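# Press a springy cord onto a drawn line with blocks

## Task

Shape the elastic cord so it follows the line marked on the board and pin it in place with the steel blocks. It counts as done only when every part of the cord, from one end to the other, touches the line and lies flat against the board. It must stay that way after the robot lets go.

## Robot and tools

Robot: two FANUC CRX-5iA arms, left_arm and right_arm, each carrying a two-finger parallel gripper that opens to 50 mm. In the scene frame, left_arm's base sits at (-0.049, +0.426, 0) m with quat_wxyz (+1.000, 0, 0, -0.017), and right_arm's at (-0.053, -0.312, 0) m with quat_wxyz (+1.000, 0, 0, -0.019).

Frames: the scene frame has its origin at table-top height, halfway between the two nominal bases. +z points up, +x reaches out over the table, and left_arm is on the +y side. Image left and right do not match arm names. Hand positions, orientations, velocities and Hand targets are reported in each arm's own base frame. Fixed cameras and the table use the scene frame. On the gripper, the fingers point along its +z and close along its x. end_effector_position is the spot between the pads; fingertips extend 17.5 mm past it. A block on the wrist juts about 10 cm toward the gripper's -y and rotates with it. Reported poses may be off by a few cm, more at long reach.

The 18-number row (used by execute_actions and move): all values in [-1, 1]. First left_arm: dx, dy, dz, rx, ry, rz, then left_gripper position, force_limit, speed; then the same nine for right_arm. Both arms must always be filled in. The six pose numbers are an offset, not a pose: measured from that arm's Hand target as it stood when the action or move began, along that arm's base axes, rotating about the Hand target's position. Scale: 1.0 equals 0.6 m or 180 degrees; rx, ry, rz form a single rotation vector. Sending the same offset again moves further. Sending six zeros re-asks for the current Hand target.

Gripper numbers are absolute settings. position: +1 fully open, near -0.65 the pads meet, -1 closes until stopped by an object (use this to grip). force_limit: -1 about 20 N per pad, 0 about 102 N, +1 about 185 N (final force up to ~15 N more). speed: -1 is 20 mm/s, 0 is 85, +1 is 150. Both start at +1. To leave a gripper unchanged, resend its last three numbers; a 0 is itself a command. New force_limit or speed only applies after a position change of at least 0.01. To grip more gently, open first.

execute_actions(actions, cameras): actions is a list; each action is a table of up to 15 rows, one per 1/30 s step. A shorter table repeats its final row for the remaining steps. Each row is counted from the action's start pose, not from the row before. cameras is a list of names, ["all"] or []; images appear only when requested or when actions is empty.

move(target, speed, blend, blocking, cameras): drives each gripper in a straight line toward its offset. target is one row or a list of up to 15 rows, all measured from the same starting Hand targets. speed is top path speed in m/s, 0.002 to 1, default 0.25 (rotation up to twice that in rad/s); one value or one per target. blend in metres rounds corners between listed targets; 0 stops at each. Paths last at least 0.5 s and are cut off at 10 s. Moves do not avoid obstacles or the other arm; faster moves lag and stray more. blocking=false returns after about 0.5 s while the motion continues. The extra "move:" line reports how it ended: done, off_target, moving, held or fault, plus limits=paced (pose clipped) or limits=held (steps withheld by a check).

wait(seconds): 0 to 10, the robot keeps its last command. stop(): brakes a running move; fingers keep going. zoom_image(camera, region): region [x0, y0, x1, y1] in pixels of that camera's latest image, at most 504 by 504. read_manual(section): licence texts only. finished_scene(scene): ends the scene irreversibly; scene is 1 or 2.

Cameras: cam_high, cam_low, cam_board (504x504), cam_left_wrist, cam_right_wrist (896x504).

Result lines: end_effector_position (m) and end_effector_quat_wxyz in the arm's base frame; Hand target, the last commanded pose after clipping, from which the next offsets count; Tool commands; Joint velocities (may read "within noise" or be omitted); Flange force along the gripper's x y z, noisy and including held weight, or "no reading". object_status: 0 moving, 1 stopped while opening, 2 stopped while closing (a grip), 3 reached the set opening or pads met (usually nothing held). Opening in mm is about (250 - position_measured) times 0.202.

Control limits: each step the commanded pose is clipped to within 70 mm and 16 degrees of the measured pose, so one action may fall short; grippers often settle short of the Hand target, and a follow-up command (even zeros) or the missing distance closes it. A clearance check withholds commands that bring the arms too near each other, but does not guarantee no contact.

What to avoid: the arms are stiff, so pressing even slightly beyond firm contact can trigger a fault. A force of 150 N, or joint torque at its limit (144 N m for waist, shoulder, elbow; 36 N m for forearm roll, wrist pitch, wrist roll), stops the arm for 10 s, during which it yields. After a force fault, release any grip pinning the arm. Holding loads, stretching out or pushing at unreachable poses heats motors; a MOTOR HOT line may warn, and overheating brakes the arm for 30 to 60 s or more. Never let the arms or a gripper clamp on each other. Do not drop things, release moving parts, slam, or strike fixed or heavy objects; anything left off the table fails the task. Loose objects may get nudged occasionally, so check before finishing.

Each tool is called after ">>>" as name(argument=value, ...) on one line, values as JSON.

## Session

>>> execute_actions(actions=[])

Scene clock: 0.00 s.
left_arm: end_effector_position=(+0.6708, -0.1400, +0.3097) position_measured=3 object_status=3 end_effector_quat_wxyz=(+0.704, -0.065, +0.672, +0.223) | right_arm: end_effector_position=(+0.1621, +0.1577, +0.1716) position_measured=3 object_status=3 end_effector_quat_wxyz=(+0.016, -0.329, +0.944, +0.008)
Joint positions: left_arm=[-0.422 0.314 -0.642 0.88 1.248 0.898] | right_arm=[1.421 -0.683 -0.729 0.021 -1.495 0.82]
Joint velocities: within noise
Flange force (N): no reading
Hand target: left_arm +0.6708, -0.1400, +0.3097; +0.704, -0.065, +0.672, +0.223 | right_arm +0.1621, +0.1577, +0.1716; +0.016, -0.329, +0.944, +0.008
Tool commands: left_gripper/position=+1.0 left_gripper/force_limit=+1.0 left_gripper/speed=+1.0 right_gripper/position=+1.0 right_gripper/force_limit=+1.0 right_gripper/speed=+1.0

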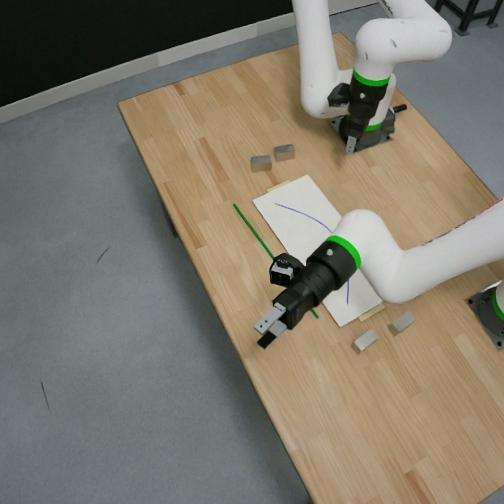

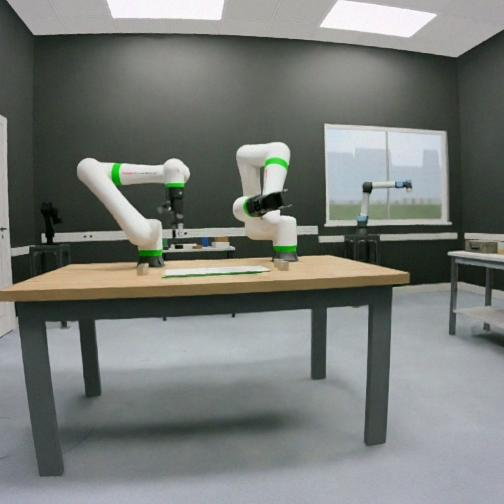

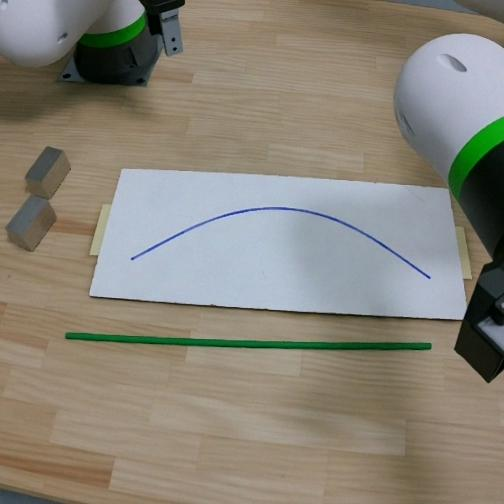

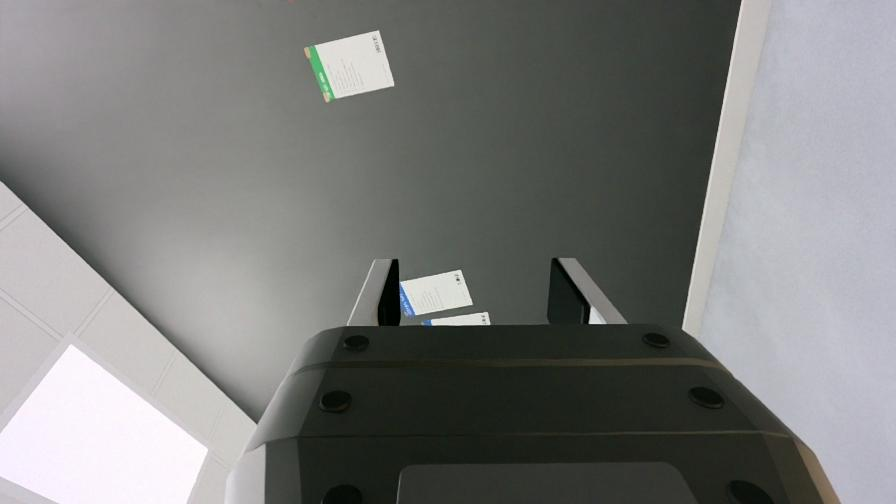

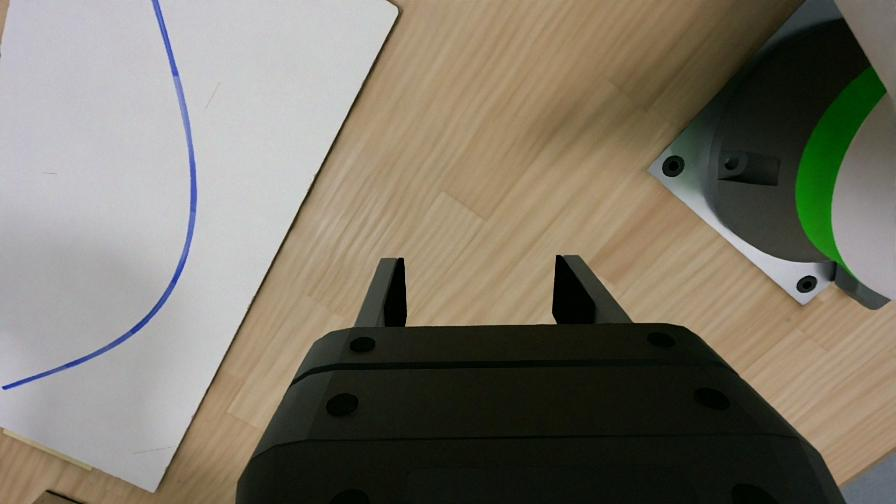

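>>> move(target=[[-0.018,0.017,0.05,0.421,0.111,-0.088,1,1,1,0.229,-0.061,0.465,0.0044,0.0135,-0.713,1,1,1],[-0.117,0.017,0.4,0.421,0.111,-0.088,1,1,1,0.229,-0.061,0.465,0.0044,0.0135,-0.713,1,1,1],[-0.617,-0.019,0.239,0.27,0.521,-0.414,1,1,1,0.229,-0.061,0.465,0.0044,0.0135,-0.713,1,1,1]], speed=0.4, blend=0.03, cameras=["cam_board","cam_left_wrist","cam_right_wrist"])

Scene clock: 12.33 s.
left_arm: end_effector_position=(+0.3006, -0.1514, +0.4531) position_measured=3 object_status=3 end_effector_quat_wxyz=(-0.001, +0.707, +0.707, -0.001) | right_arm: end_effector_position=(+0.2995, +0.1211, +0.4506) position_measured=3 object_status=3 end_effector_quat_wxyz=(+0.000, +0.706, +0.708, +0.000)
Joint positions: left_arm=[-0.07 -0.194 0.238 0 -2.006 0.07] | right_arm=[0.799 -0.232 0.203 0 -2.006 -0.797]
Flange force (N): left_arm=[6.1 -2.6 0.5] | right_arm=[1.8 -2.8 -1.1]
Hand target: left_arm +0.3006, -0.1514, +0.4531; -0.001, +0.707, +0.707, -0.001 | right_arm +0.2995, +0.1211, +0.4506; +0.000, +0.706, +0.708, +0.000
Off the commanded pose: left_arm 0.000 m, 0 deg | right_arm 0.000 m, 0 deg.
move: done
Images, in order (width x height): cam_board 504x504, cam_left_wrist 896x504, cam_right_wrist 896x504.

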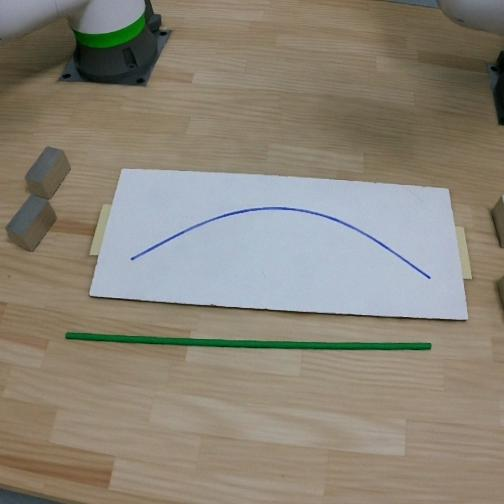

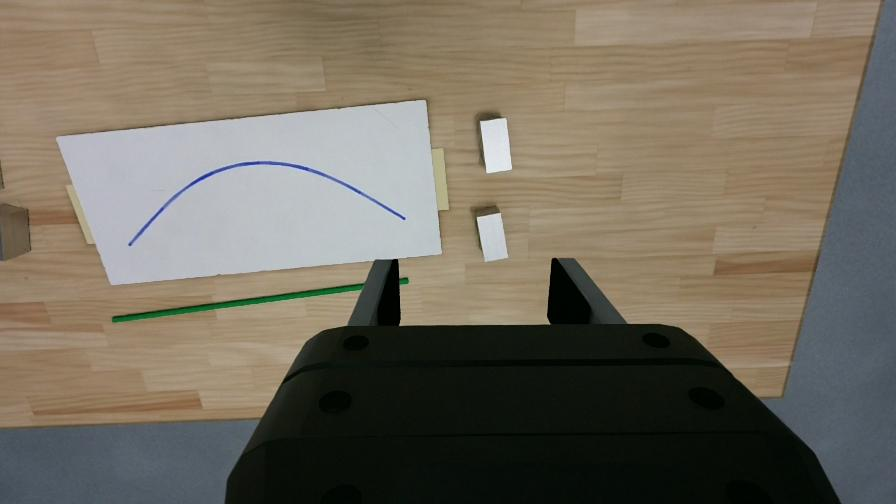

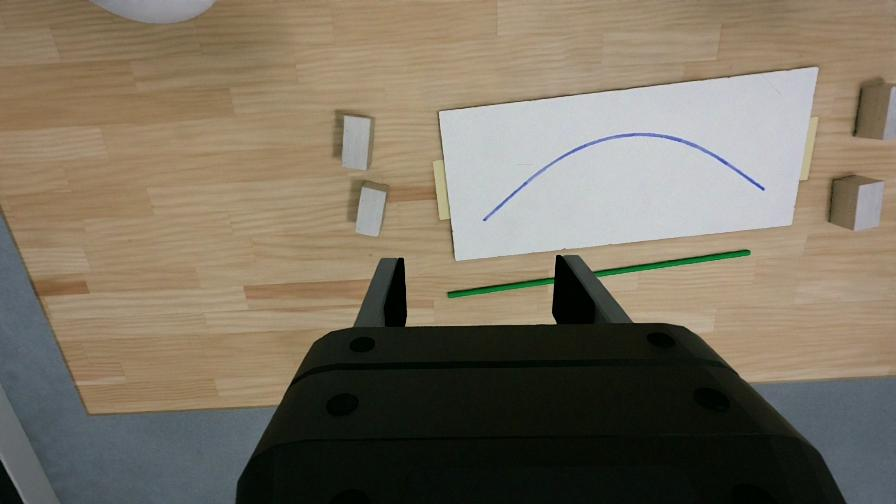

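>>> move(target=[0.1857,0.0882,-0.5218,0,0,0.06,1,1,1,0.1342,-0.1788,-0.5177,0,0,-0.0667,1,1,1], speed=0.4, cameras=["cam_left_wrist","cam_right_wrist"])

Scene clock: 15.33 s.
left_arm: end_effector_position=(+0.4121, -0.0985, +0.1400) position_measured=3 object_status=3 end_effector_quat_wxyz=(-0.001, +0.637, +0.771, -0.001) | right_arm: end_effector_position=(+0.3800, +0.0138, +0.1400) position_measured=3 object_status=3 end_effector_quat_wxyz=(+0.000, +0.777, +0.630, +0.000)
Joint positions: left_arm=[0.078 -0.006 -0.339 0 -1.24 0.111] | right_arm=[0.386 -0.122 -0.448 0 -1.246 -0.593]
Flange force (N): left_arm=[4.3 -2.7 -1.0] | right_arm=[3.0 -2.4 -0.9]
Hand target: left_arm +0.4121, -0.0985, +0.1400; -0.001, +0.637, +0.771, -0.001 | right_arm +0.3800, +0.0138, +0.1400; +0.000, +0.777, +0.630, +0.000
Off the commanded pose: left_arm 0.000 m, 0 deg | right_arm 0.000 m, 0 deg.
move: done
Images, in order (width x height): cam_left_wrist 896x504, cam_right_wrist 896x504.

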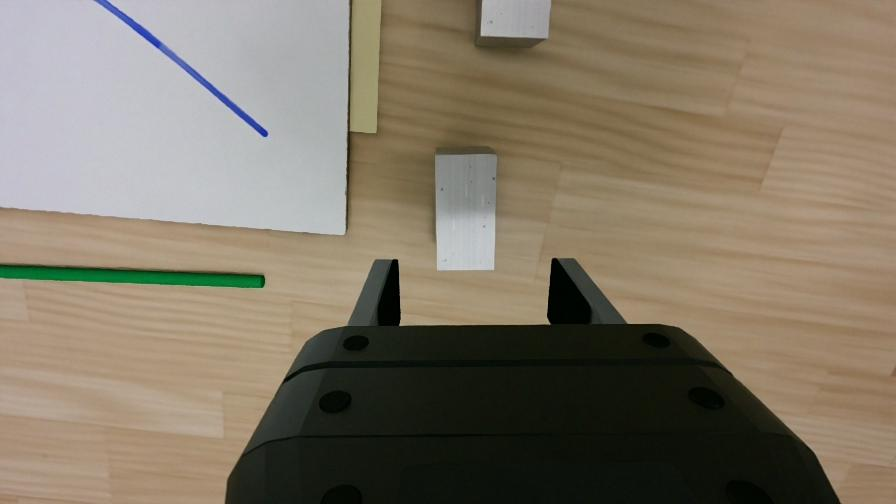

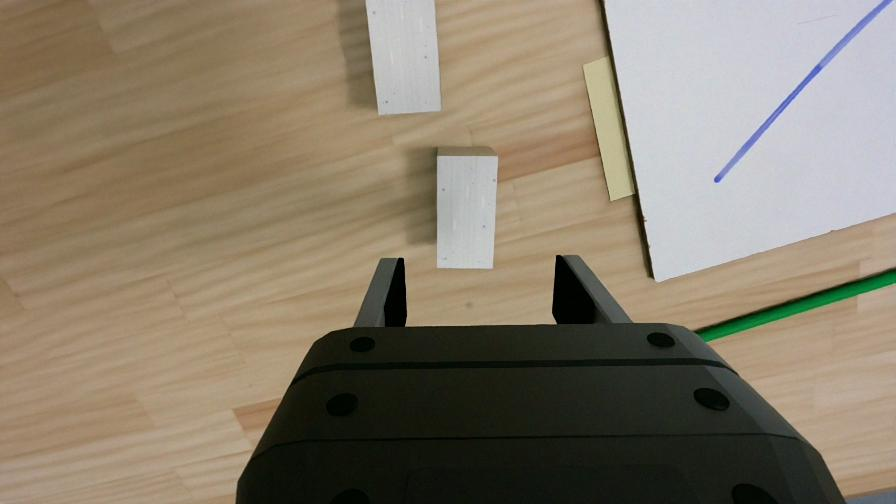

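>>> move(target=[[-0.0035,0.0042,-0.1918,0,0,0,1,-0.7,-0.8,-0.0012,-0.0012,-0.1918,0,0,0,1,-0.7,-0.8],[-0.0035,0.0042,-0.1918,0,0,0,-1,-0.7,0,-0.0012,-0.0012,-0.1918,0,0,0,-1,-0.7,0],[-0.0035,0.0042,-0.0333,0,0,0,-1,-0.7,0,-0.0012,-0.0012,-0.0333,0,0,0,-1,-0.7,0]], speed=0.12, cameras=["cam_left_wrist","cam_right_wrist"])

Scene clock: 19.27 s.
left_arm: end_effector_position=(+0.4100, -0.0960, +0.1200) position_measured=103 object_status=2 end_effector_quat_wxyz=(-0.001, +0.637, +0.770, -0.001) | right_arm: end_effector_position=(+0.3793, +0.0131, +0.1200) position_measured=103 object_status=2 end_effector_quat_wxyz=(+0.000, +0.777, +0.630, +0.000)
Joint positions: left_arm=[0.084 0.006 -0.377 0 -1.191 0.104] | right_arm=[0.384 -0.105 -0.482 0 -1.194 -0.592]
Flange force (N): left_arm=[4.5 -1.7 3.4] | right_arm=[2.6 -2.0 3.7]
Hand target: left_arm +0.4100, -0.0959, +0.1200; -0.001, +0.637, +0.771, -0.001 | right_arm +0.3793, +0.0131, +0.1200; +0.000, +0.777, +0.630, +0.000
Off the commanded pose: left_arm 0.000 m, 0 deg | right_arm 0.000 m, 0 deg.
move: done
Images, in order (width x height): cam_left_wrist 896x504, cam_right_wrist 896x504.

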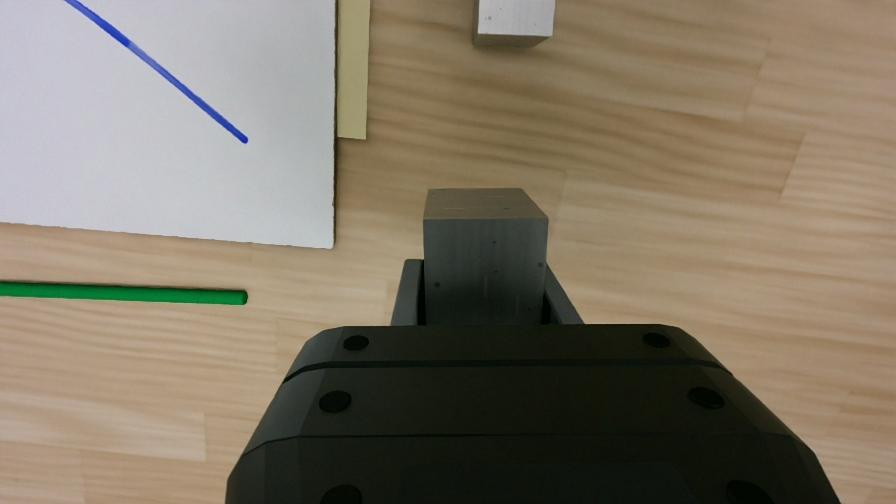

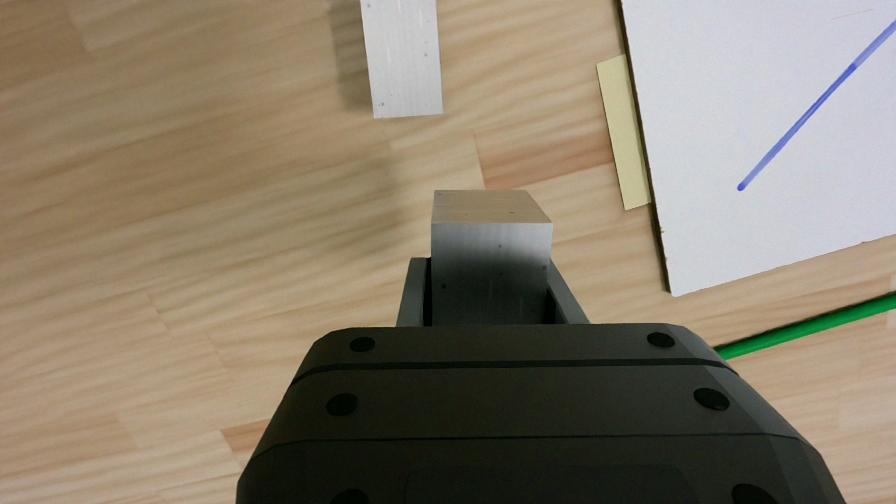

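>>> move(target=[[-0.0832,-0.4107,0,0,0,-0.1605,-1,-0.7,0,0,0,0,0,0,0,-1,-0.7,0],[-0.0832,-0.4107,-0.1417,0,0,-0.1605,-1,-0.7,0,0,0,0,0,0,0,-1,-0.7,0]], speed=[0.3,0.1], cameras=["cam_left_wrist"])

Scene clock: 21.93 s.
left_arm: end_effector_position=(+0.3601, -0.3424, +0.0350) position_measured=103 object_status=2 end_effector_quat_wxyz=(-0.001, +0.809, +0.587, -0.001) | right_arm: end_effector_position=(+0.3793, +0.0131, +0.1200) position_measured=103 object_status=2 end_effector_quat_wxyz=(+0.000, +0.777, +0.630, +0.000)
Joint positions: left_arm=[-0.495 0.287 -0.274 0 -1.012 0.179] | right_arm=[0.385 -0.105 -0.482 0 -1.194 -0.592]
Flange force (N): left_arm=[4.3 0.0 3.2] | right_arm=[1.8 -3.1 3.4]
Hand target: left_arm +0.3600, -0.3424, +0.0350; -0.001, +0.809, +0.587, -0.001 | right_arm +0.3793, +0.0131, +0.1200; +0.000, +0.777, +0.630, +0.000
Off the commanded pose: left_arm 0.000 m, 0 deg | right_arm 0.000 m, 0 deg.
move: done
Images, in order (width x height): cam_left_wrist 896x504.

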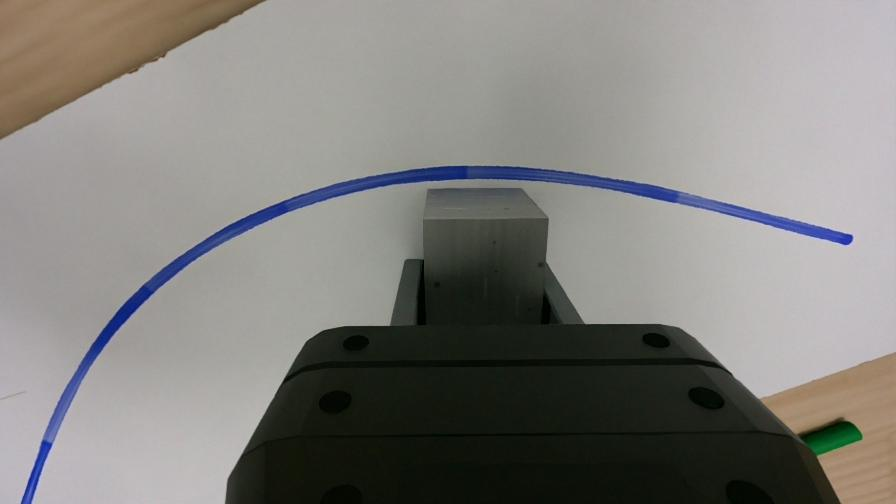

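>>> move(target=[-0.001,0.0003,-0.0042,0,0,0,-1,-0.7,0,0,0,0,0,0,0,-1,-0.7,0], speed=0.01)

>>> move(target=[0,0,-0.0013,0,0,0,-1,-0.7,0,0,0,0,0,0,0,-1,-0.7,0], speed=0.01, cameras=["cam_left_wrist"])

Scene clock: 23.20 s.
left_arm: end_effector_position=(+0.3594, -0.3422, +0.0325) position_measured=103 object_status=2 end_effector_quat_wxyz=(-0.001, +0.810, +0.587, -0.001) | right_arm: end_effector_position=(+0.3793, +0.0131, +0.1200) position_measured=103 object_status=2 end_effector_quat_wxyz=(+0.000, +0.777, +0.630, +0.000)
Joint positions: left_arm=[-0.496 0.289 -0.278 0 -1.006 0.179] | right_arm=[0.385 -0.105 -0.482 0 -1.194 -0.592]
Flange force (N): left_arm=[4.4 -2.0 3.5] | right_arm=[2.4 -2.4 4.5]
Hand target: left_arm +0.3594, -0.3422, +0.0325; -0.001, +0.809, +0.587, -0.001 | right_arm +0.3793, +0.0131, +0.1200; +0.000, +0.777, +0.630, +0.000
Off the commanded pose: left_arm 0.000 m, 0 deg | right_arm 0.000 m, 0 deg.
move: done

Scene clock: 23.90 s.
left_arm: end_effector_position=(+0.3594, -0.3422, +0.0317) position_measured=103 object_status=2 end_effector_quat_wxyz=(-0.001, +0.809, +0.587, -0.001) | right_arm: end_effector_position=(+0.3793, +0.0131, +0.1200) position_measured=103 object_status=2 end_effector_quat_wxyz=(+0.000, +0.777, +0.630, +0.000)
Joint positions: left_arm=[-0.496 0.29 -0.279 0 -1.004 0.18] | right_arm=[0.385 -0.105 -0.482 0 -1.194 -0.592]
Flange force (N): left_arm=[4.1 -1.5 3.1] | right_arm=[2.1 -2.2 4.0]
Hand target: left_arm +0.3594, -0.3422, +0.0317; -0.001, +0.809, +0.587, -0.001 | right_arm +0.3793, +0.0131, +0.1200; +0.000, +0.777, +0.630, +0.000
Off the commanded pose: left_arm 0.000 m, 0 deg | right_arm 0.000 m, 0 deg.
move: done
Images, in order (width x height): cam_left_wrist 896x504.

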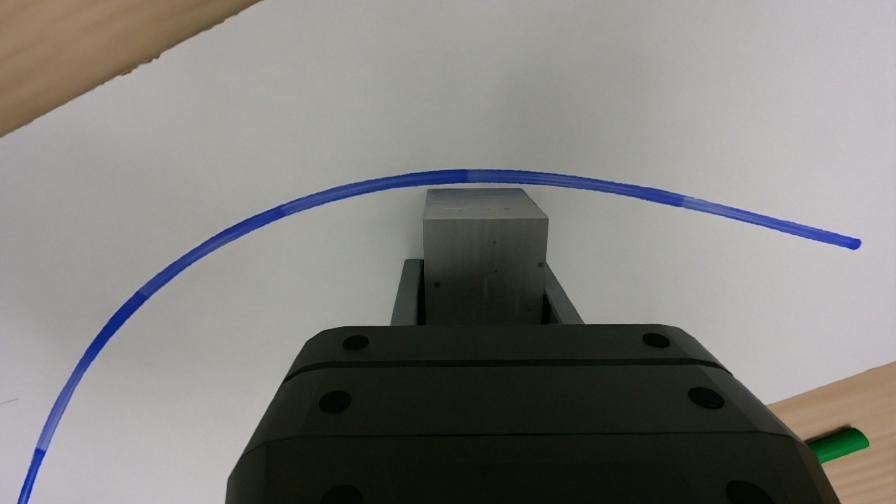

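>>> move(target=[[0,0,-0.0004,0,0,0,1,-0.7,-0.8,0,0,0,0,0,0,-1,-0.7,0],[0,0,0.17,0,0,0,1,-0.7,-0.8,0,0,0,0,0,0,-1,-0.7,0],[-0.1048,0.4095,0.1805,0,0,0.151,1,-0.7,-0.8,-0.0547,0.4385,0,0,0,0.2467,-1,-0.7,0],[-0.1048,0.4095,0.1805,0,0,0.151,1,-0.7,-0.8,-0.0547,0.4385,-0.1442,0,0,0.2467,-1,-0.7,0]], speed=[0.02,0.15,0.3,0.1], cameras=["cam_left_wrist","cam_right_wrist"])

Scene clock: 29.33 s.
left_arm: end_effector_position=(+0.2966, -0.0965, +0.1400) position_measured=3 object_status=3 end_effector_quat_wxyz=(-0.001, +0.649, +0.761, -0.001) | right_arm: end_effector_position=(+0.3464, +0.2762, +0.0335) position_measured=103 object_status=2 end_effector_quat_wxyz=(+0.000, +0.481, +0.877, +0.000)
Joint positions: left_arm=[0.115 -0.32 -0.602 0 -1.291 0.043] | right_arm=[0.971 0.166 -0.43 0.001 -0.975 -0.404]
Flange force (N): left_arm=[7.6 -2.8 -1.9] | right_arm=[2.6 -2.9 4.3]
Hand target: left_arm +0.2966, -0.0965, +0.1400; -0.001, +0.649, +0.761, -0.001 | right_arm +0.3464, +0.2762, +0.0335; +0.000, +0.481, +0.877, +0.000
Off the commanded pose: left_arm 0.000 m, 0 deg | right_arm 0.000 m, 0 deg.
move: done
Images, in order (width x height): cam_left_wrist 896x504, cam_right_wrist 896x504.

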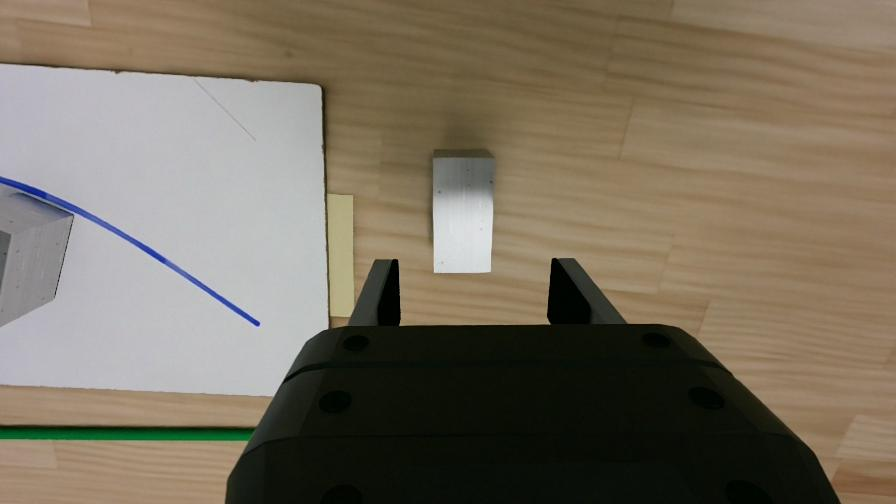

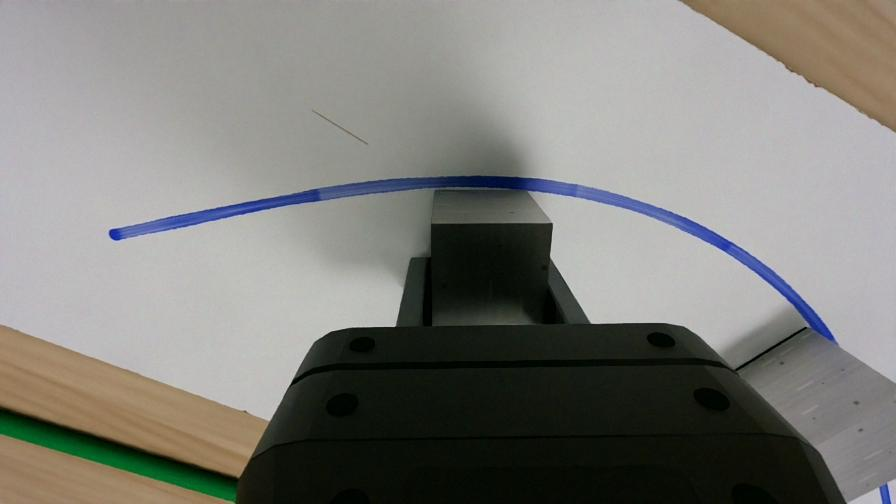

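>>> move(target=[[-0.0003,0.0022,-0.1918,0,0,0,1,-0.7,-0.8,0.0018,0.0012,-0.0045,0,0,0,-1,-0.7,0],[-0.0003,0.0022,-0.1918,0,0,0,-1,-0.7,0,0.0018,0.0012,-0.0045,0,0,0,-1,-0.7,0],[-0.0003,0.0022,-0.0333,0,0,0,-1,-0.7,0,0.0018,0.0012,-0.0045,0,0,0,-1,-0.7,0]], speed=0.12, cameras=["cam_left_wrist","cam_right_wrist"])

Scene clock: 34.13 s.
left_arm: end_effector_position=(+0.2964, -0.0952, +0.1200) position_measured=103 object_status=2 end_effector_quat_wxyz=(-0.001, +0.649, +0.761, -0.001) | right_arm: end_effector_position=(+0.3475, +0.2769, +0.0308) position_measured=103 object_status=2 end_effector_quat_wxyz=(+0.000, +0.481, +0.877, +0.000)
Joint positions: left_arm=[0.12 -0.303 -0.639 0 -1.237 0.039] | right_arm=[0.97 0.173 -0.429 0.001 -0.969 -0.403]
Flange force (N): left_arm=[7.0 -2.1 3.7] | right_arm=[6.5 -29.7 -53.7]
Hand target: left_arm +0.2964, -0.0952, +0.1200; -0.001, +0.649, +0.761, -0.001 | right_arm +0.3475, +0.2769, +0.0308; +0.000, +0.481, +0.877, +0.000
Off the commanded pose: left_arm 0.000 m, 0 deg | right_arm 0.000 m, 0 deg.
move: done
Images, in order (width x height): cam_left_wrist 896x504, cam_right_wrist 896x504.

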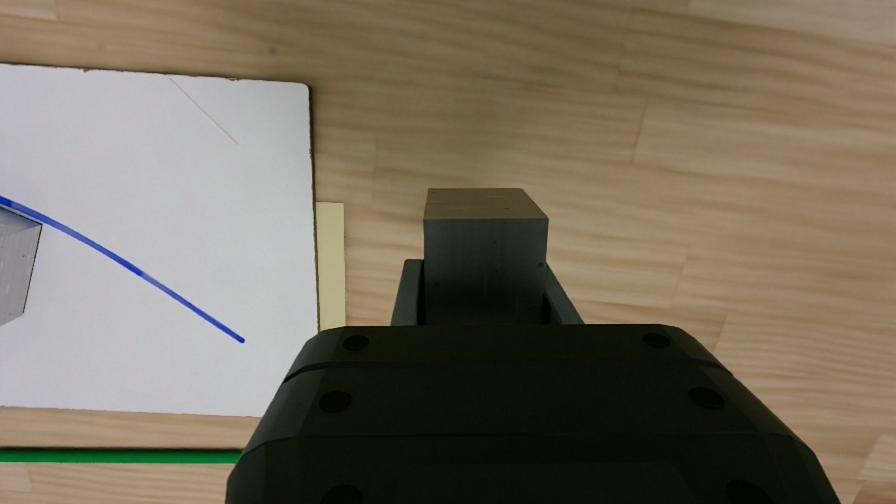

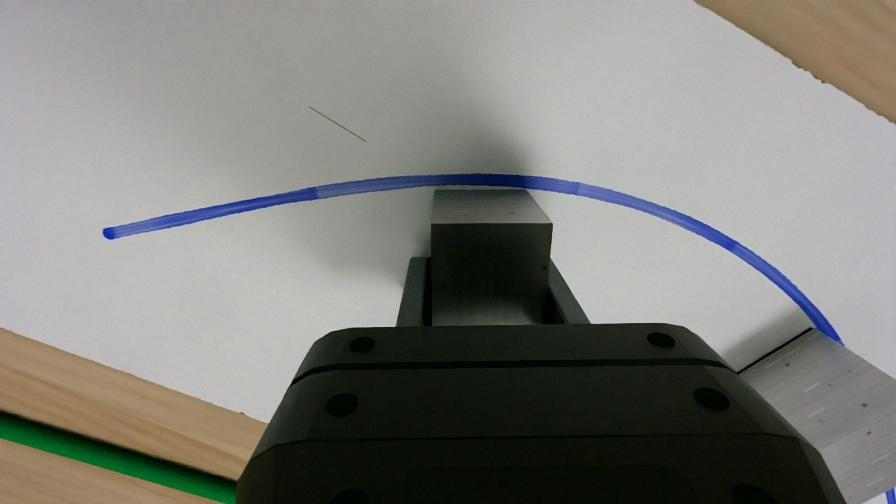

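>>> move(target=[[0,0,0,0,0,0,-1,-0.7,0,0.0008,0.0005,0.0025,0,0,0,-1,-0.7,0],[0,0,0,0,0,0,-1,-0.7,0,0.0008,0.0005,0.0006,0,0,0,1,-0.7,-0.8],[0,0,0,0,0,0,-1,-0.7,0,0.0008,0.0005,0.17,0,0,0,1,-0.7,-0.8],[0,0,0,0,0,0,-1,-0.7,0,0.2263,0.0785,0.1653,0,0,0.3694,1,-0.7,-0.8],[0,0,0,0,0,0,-1,-0.7,0,0.2263,0.0785,-0.0177,0,0,0.3694,-1,-0.9,0],[0,0,0,0,0,0,-1,-0.7,0,0.2263,0.0785,0.1453,0,0,0.3694,-1,-0.9,0]], speed=[0.02,0.02,0.15,0.35,0.12,0.12], cameras=["cam_board","cam_right_wrist"])

Scene clock: 43.73 s.
left_arm: end_effector_position=(+0.2964, -0.0952, +0.1200) position_measured=103 object_status=2 end_effector_quat_wxyz=(-0.001, +0.649, +0.761, -0.001) | right_arm: end_effector_position=(+0.4833, +0.3240, +0.1179) position_measured=215 object_status=2 end_effector_quat_wxyz=(+0.000, -0.078, +0.997, +0.000)
Joint positions: left_arm=[0.12 -0.303 -0.639 0 -1.237 0.038] | right_arm=[0.816 0.394 0.084 0.001 -1.26 0.911]
Flange force (N): left_arm=[6.6 -3.6 3.4] | right_arm=[1.3 0.8 -2.3]
Hand target: left_arm +0.2964, -0.0952, +0.1200; -0.001, +0.649, +0.761, -0.001 | right_arm +0.4833, +0.3240, +0.1179; +0.000, -0.078, +0.997, +0.000
Off the commanded pose: left_arm 0.000 m, 0 deg | right_arm 0.000 m, 0 deg.
move: done
Images, in order (width x height): cam_board 504x504, cam_right_wrist 896x504.

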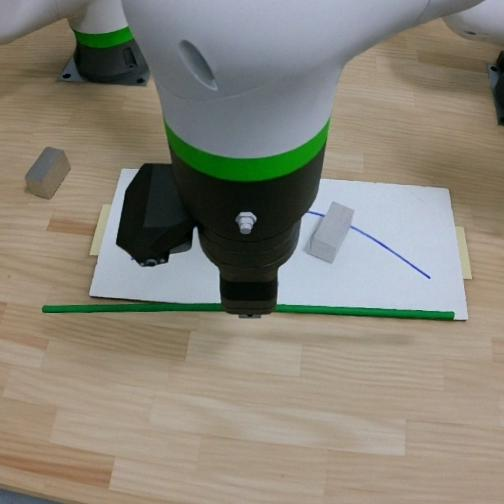

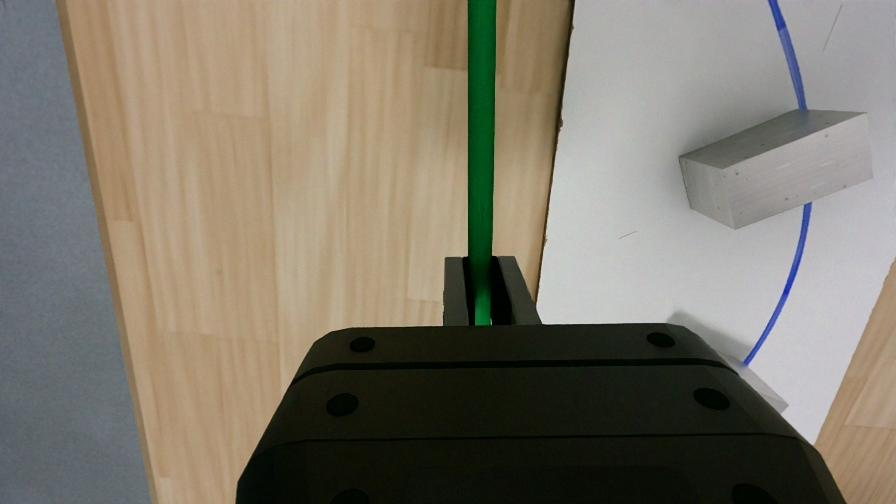

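>>> move(target=[0,0,0,0,0,0,-1,-0.7,0,-0.3377,0.011,0,0,0,-0.0105,-1,-0.9,0], speed=0.25, cameras=["cam_board"])

Scene clock: 46.43 s.
left_arm: end_effector_position=(+0.2964, -0.0952, +0.1200) position_measured=103 object_status=2 end_effector_quat_wxyz=(-0.001, +0.649, +0.761, -0.001) | right_arm: end_effector_position=(+0.2807, +0.3306, +0.1179) position_measured=215 object_status=2 end_effector_quat_wxyz=(+0.000, -0.062, +0.998, +0.000)
Joint positions: left_arm=[0.12 -0.303 -0.639 0 -1.237 0.038] | right_arm=[1.172 0.038 -0.349 0.001 -1.184 0.523]
Flange force (N): left_arm=[6.2 -1.2 3.7] | right_arm=[2.9 0.9 -1.8]
Hand target: left_arm +0.2964, -0.0952, +0.1200; -0.001, +0.649, +0.761, -0.001 | right_arm +0.2807, +0.3306, +0.1179; +0.000, -0.062, +0.998, +0.000
Off the commanded pose: left_arm 0.000 m, 0 deg | right_arm 0.000 m, 0 deg.
move: done
Images, in order (width x height): cam_board 504x504.

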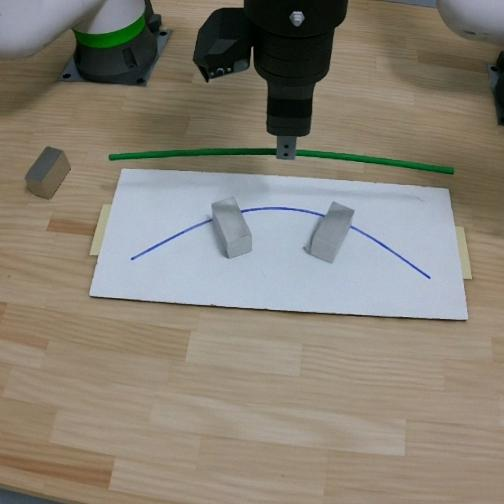

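>>> move(target=[[0,0,0,0,0,0,-1,-0.7,0,0,0.0075,-0.148,0,0,0,-1,-0.9,0],[0,0,0,0,0,0,-1,-0.7,0,0,0.0075,-0.148,0,0,0,0.3,-0.9,-0.8],[0,0,0,0,0,0,-1,-0.7,0,0,0.0075,0.03,0,0,0,0.3,-0.9,-0.8],[0,0,0,0,0,0,-1,-0.7,0,0.0247,-0.5477,0.0368,0,0,-0.574,1,-0.7,-0.8]], speed=[0.1,0.1,0.15,0.4], cameras=["cam_right_wrist","cam_board"])

Scene clock: 53.70 s.
left_arm: end_effector_position=(+0.2964, -0.0952, +0.1200) position_measured=103 object_status=2 end_effector_quat_wxyz=(-0.001, +0.649, +0.761, -0.001) | right_arm: end_effector_position=(+0.2955, +0.0020, +0.1400) position_measured=3 object_status=0 end_effector_quat_wxyz=(+0.000, +0.744, +0.668, +0.000)
Joint positions: left_arm=[0.12 -0.303 -0.639 0 -1.237 0.038] | right_arm=[0.463 -0.373 -0.638 0 -1.307 -0.571]
Flange force (N): left_arm=[6.3 -1.8 3.6] | right_arm=[2.9 -1.6 -0.1]
Hand target: left_arm +0.2964, -0.0952, +0.1200; -0.001, +0.649, +0.761, -0.001 | right_arm +0.2955, +0.0020, +0.1400; +0.000, +0.744, +0.668, +0.000
Off the commanded pose: left_arm 0.000 m, 0 deg | right_arm 0.000 m, 0 deg.
move: done
Images, in order (width x height): cam_board 504x504, cam_right_wrist 896x504.

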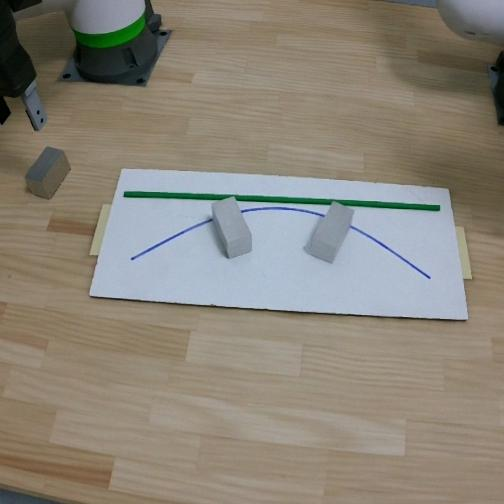

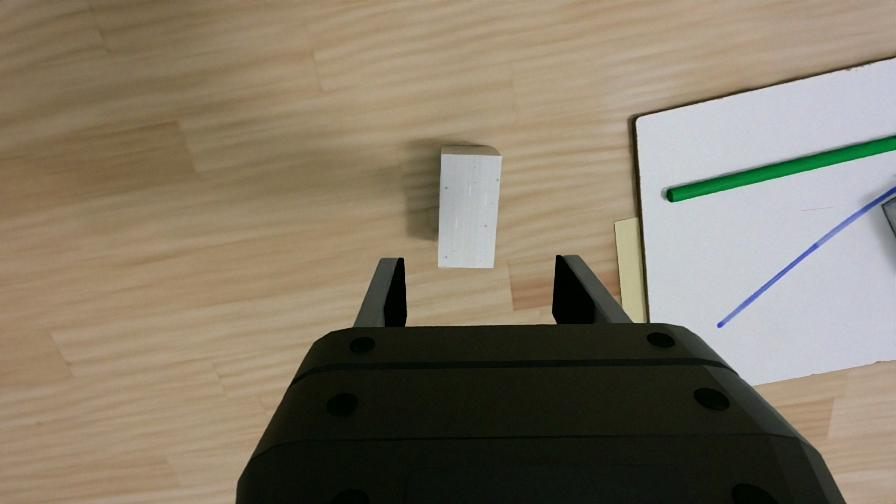

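>>> move(target=[[0,0,0,0,0,0,-1,-0.7,0,-0.0012,0,-0.1918,0,0,-0.007,1,-0.7,-0.8],[0,0,0,0,0,0,-1,-0.7,0,-0.0012,0,-0.1918,0,0,-0.007,-1,-0.7,0],[0,0,0,0,0,0,-1,-0.7,0,-0.0012,0,-0.0333,0,0,-0.007,-1,-0.7,0]], speed=0.12)

Scene clock: 57.93 s.
left_arm: end_effector_position=(+0.2964, -0.0952, +0.1200) position_measured=103 object_status=2 end_effector_quat_wxyz=(-0.001, +0.649, +0.761, -0.001) | right_arm: end_effector_position=(+0.2948, +0.0020, +0.1200) position_measured=102 object_status=2 end_effector_quat_wxyz=(+0.000, +0.752, +0.660, +0.000)
Joint positions: left_arm=[0.12 -0.303 -0.639 0 -1.237 0.038] | right_arm=[0.464 -0.358 -0.676 0 -1.253 -0.594]
Flange force (N): left_arm=[7.5 -2.8 3.4] | right_arm=[2.8 -2.2 4.2]
Hand target: left_arm +0.2964, -0.0952, +0.1200; -0.001, +0.649, +0.761, -0.001 | right_arm +0.2948, +0.0020, +0.1200; +0.000, +0.752, +0.660, +0.000
Off the commanded pose: left_arm 0.000 m, 0 deg | right_arm 0.000 m, 0 deg.
move: done

>>> move(target=[[-0.05,-0.11,0,0,0,0.5,-1,-0.7,0,-0.04,0.115,0,0,0,0.5,-1,-0.7,0],[-0.0998,-0.2218,-0.05,0,0,0.972,-1,-0.7,0,-0.0802,0.2297,-0.05,0,0,-0.9086,-1,-0.7,0]], speed=0.55, blend=0.03)

>>> move(target=[[0,0,-0.0933,0,0,0,-1,-0.7,0,0,0,-0.095,0,0,0,-1,-0.7,0],[0.0617,0.0177,-0.0933,0,0,-0.0667,-1,-0.7,0,0.064,-0.003,-0.095,0,0,0.0667,-1,-0.7,0]], speed=[0.08,0.07], cameras=["cam_board","cam_left_wrist","cam_right_wrist"])

Scene clock: 62.60 s.
left_arm: end_effector_position=(+0.2365, -0.2282, +0.0900) position_measured=103 object_status=2 end_effector_quat_wxyz=(-0.001, +0.732, -0.682, +0.001) | right_arm: end_effector_position=(+0.2467, +0.1399, +0.0900) position_measured=102 object_status=2 end_effector_quat_wxyz=(+0.000, +0.760, -0.650, +0.000)
Joint positions: left_arm=[-0.362 -0.218 -0.652 -0.001 -1.135 3.575] | right_arm=[0.992 -0.364 -0.754 0 -1.18 2.307]
Flange force (N): left_arm=[-7.9 0.2 3.2] | right_arm=[-2.7 1.5 4.6]
Hand target: left_arm +0.2365, -0.2282, +0.0900; -0.001, +0.732, -0.682, +0.001 | right_arm +0.2467, +0.1398, +0.0900; +0.000, +0.760, -0.650, +0.000
Off the commanded pose: left_arm 0.000 m, 0 deg | right_arm 0.000 m, 0 deg.
move: done

Scene clock: 65.30 s.
left_arm: end_effector_position=(+0.2735, -0.2176, +0.0340) position_measured=103 object_status=2 end_effector_quat_wxyz=(+0.001, -0.656, +0.754, -0.001) | right_arm: end_effector_position=(+0.2851, +0.1380, +0.0330) position_measured=102 object_status=2 end_effector_quat_wxyz=(+0.000, +0.824, -0.567, +0.000)
Joint positions: left_arm=[-0.291 -0.072 -0.679 0 -0.961 3.294] | right_arm=[0.874 -0.164 -0.761 0 -0.973 2.635]
Flange force (N): left_arm=[-5.8 1.8 2.3] | right_arm=[-3.7 2.0 4.7]
Hand target: left_arm +0.2735, -0.2176, +0.0340; +0.001, -0.656, +0.754, -0.001 | right_arm +0.2851, +0.1380, +0.0330; +0.000, +0.824, -0.567, +0.000
Off the commanded pose: left_arm 0.000 m, 0 deg | right_arm 0.000 m, 0 deg.
move: done
Images, in order (width x height): cam_board 504x504, cam_left_wrist 896x504, cam_right_wrist 896x504.

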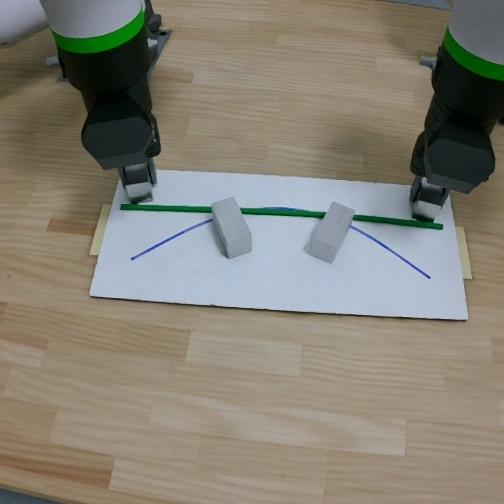

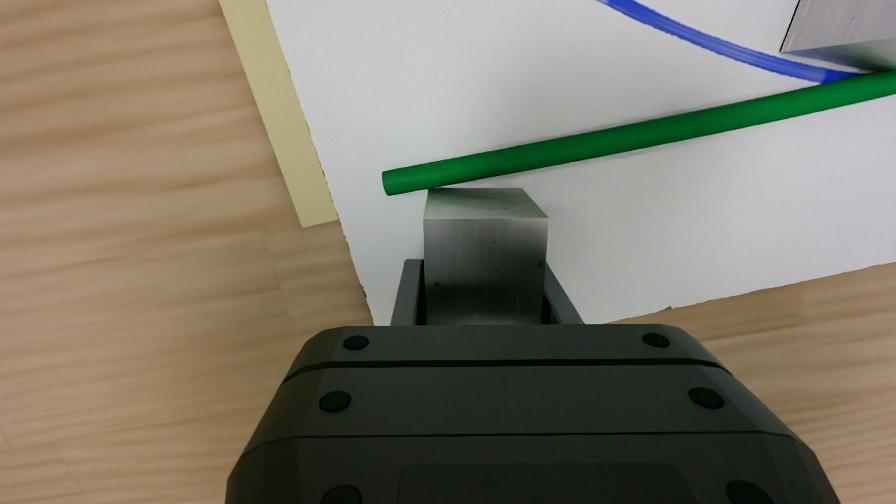

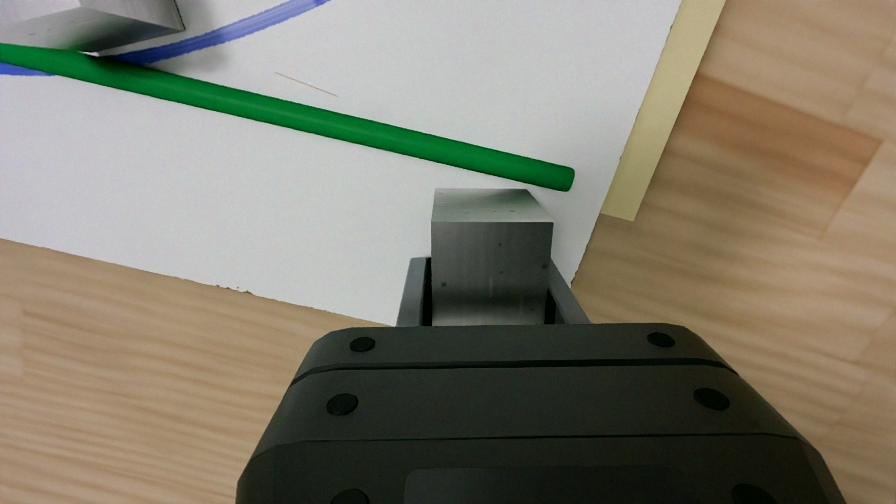

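>>> move(target=[[0.0672,0.013,0,0,0,-0.0777,-1,-0.7,0,0.068,0.0033,0,0,0,0.0777,-1,-0.7,0],[0.1117,0.0165,0,0,0,-0.1277,-1,-0.7,0,0.1118,0.0103,0,0,0,0.1377,-1,-0.7,0]], speed=0.06, blend=0.01, cameras=["cam_board","cam_left_wrist","cam_right_wrist"])

Scene clock: 69.87 s.
left_arm: end_effector_position=(+0.3405, -0.2077, +0.0340) position_measured=103 object_status=2 end_effector_quat_wxyz=(+0.001, -0.493, +0.870, -0.001) | right_arm: end_effector_position=(+0.3522, +0.1443, +0.0330) position_measured=102 object_status=2 end_effector_quat_wxyz=(+0.000, +0.926, -0.376, +0.000)
Joint positions: left_arm=[-0.215 0.057 -0.551 0.001 -0.96 2.816] | right_arm=[0.737 0.014 -0.598 -0.001 -0.957 3.204]
Flange force (N): left_arm=[-2.6 4.1 2.8] | right_arm=[-2.9 1.0 4.0]
Hand target: left_arm +0.3405, -0.2077, +0.0340; +0.001, -0.493, +0.870, -0.001 | right_arm +0.3521, +0.1442, +0.0330; +0.000, +0.926, -0.376, +0.000
Off the commanded pose: left_arm 0.000 m, 0 deg | right_arm 0.000 m, 0 deg.
move: done
Images, in order (width x height): cam_board 504x504, cam_left_wrist 896x504, cam_right_wrist 896x504.

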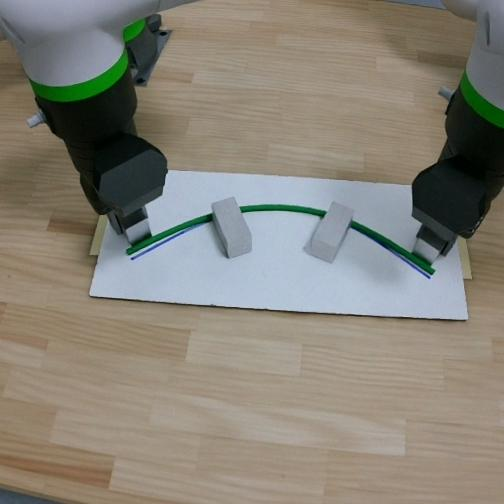

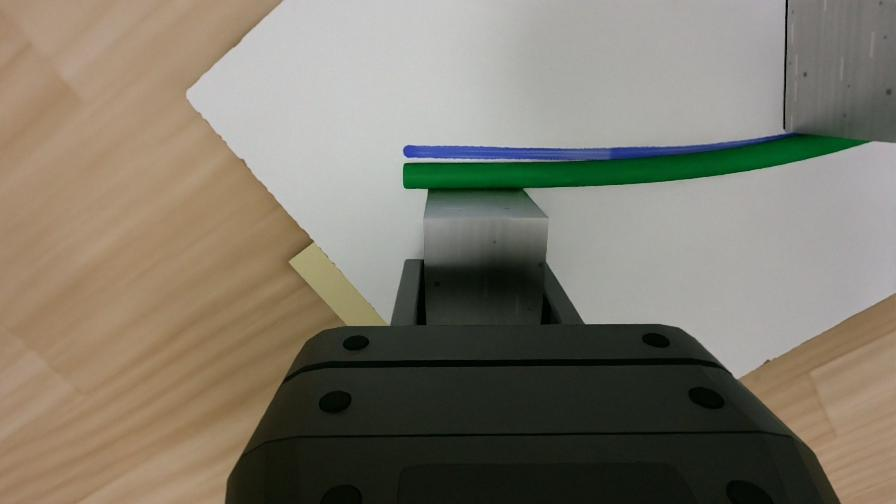

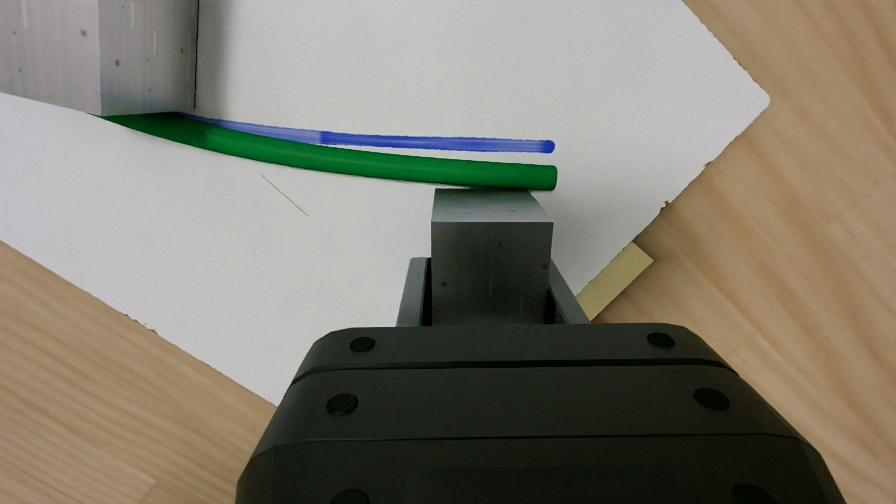

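>>> move(target=[0.0095,-0.0056,0,0,0,0,-1,-0.7,0,0.0122,0.0118,0,0,0,-0.012,-1,-0.7,0], speed=0.04, cameras=["cam_board","cam_left_wrist","cam_right_wrist"])

Scene clock: 71.50 s.
left_arm: end_effector_position=(+0.3462, -0.2111, +0.0340) position_measured=103 object_status=2 end_effector_quat_wxyz=(+0.001, -0.493, +0.870, -0.001) | right_arm: end_effector_position=(+0.3594, +0.1513, +0.0330) position_measured=102 object_status=2 end_effector_quat_wxyz=(+0.000, +0.919, -0.394, +0.000)
Joint positions: left_arm=[-0.22 0.074 -0.534 0.001 -0.961 2.821] | right_arm=[0.738 0.039 -0.574 -0.001 -0.958 3.166]
Flange force (N): left_arm=[-4.8 3.7 3.0] | right_arm=[-2.4 0.9 3.3]
Hand target: left_arm +0.3462, -0.2111, +0.0340; +0.001, -0.493, +0.870, -0.001 | right_arm +0.3595, +0.1513, +0.0330; +0.000, +0.919, -0.394, +0.000
Off the commanded pose: left_arm 0.000 m, 0 deg | right_arm 0.000 m, 0 deg.
move: done
Images, in order (width x height): cam_board 504x504, cam_left_wrist 896x504, cam_right_wrist 896x504.

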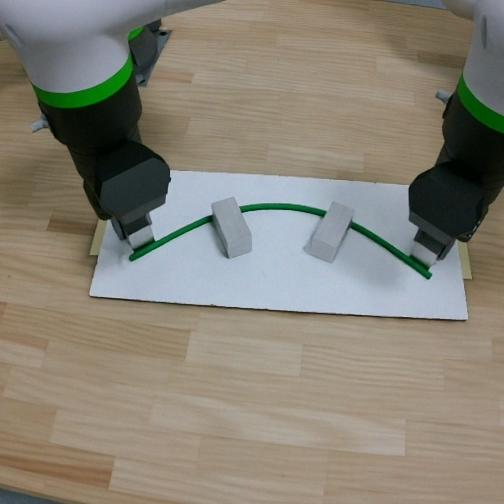

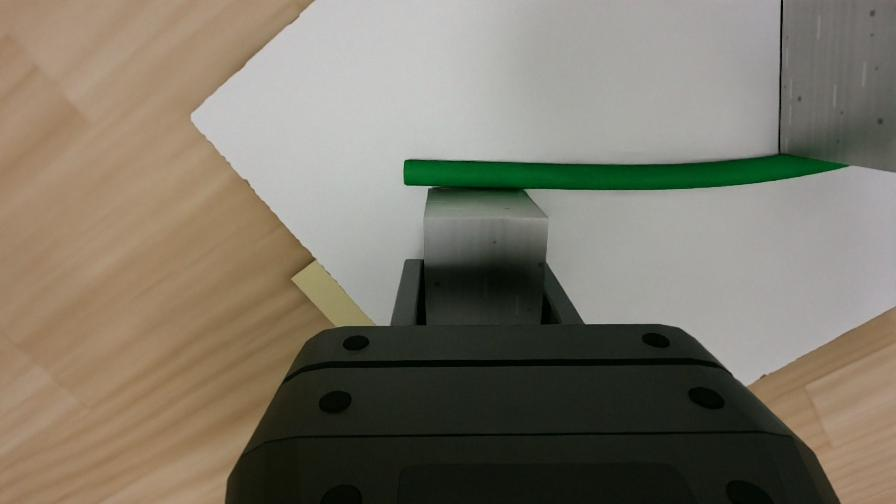

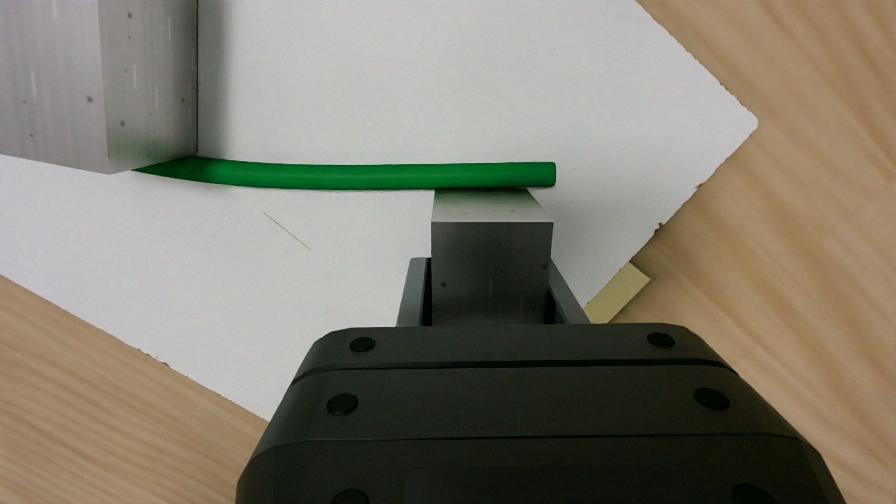

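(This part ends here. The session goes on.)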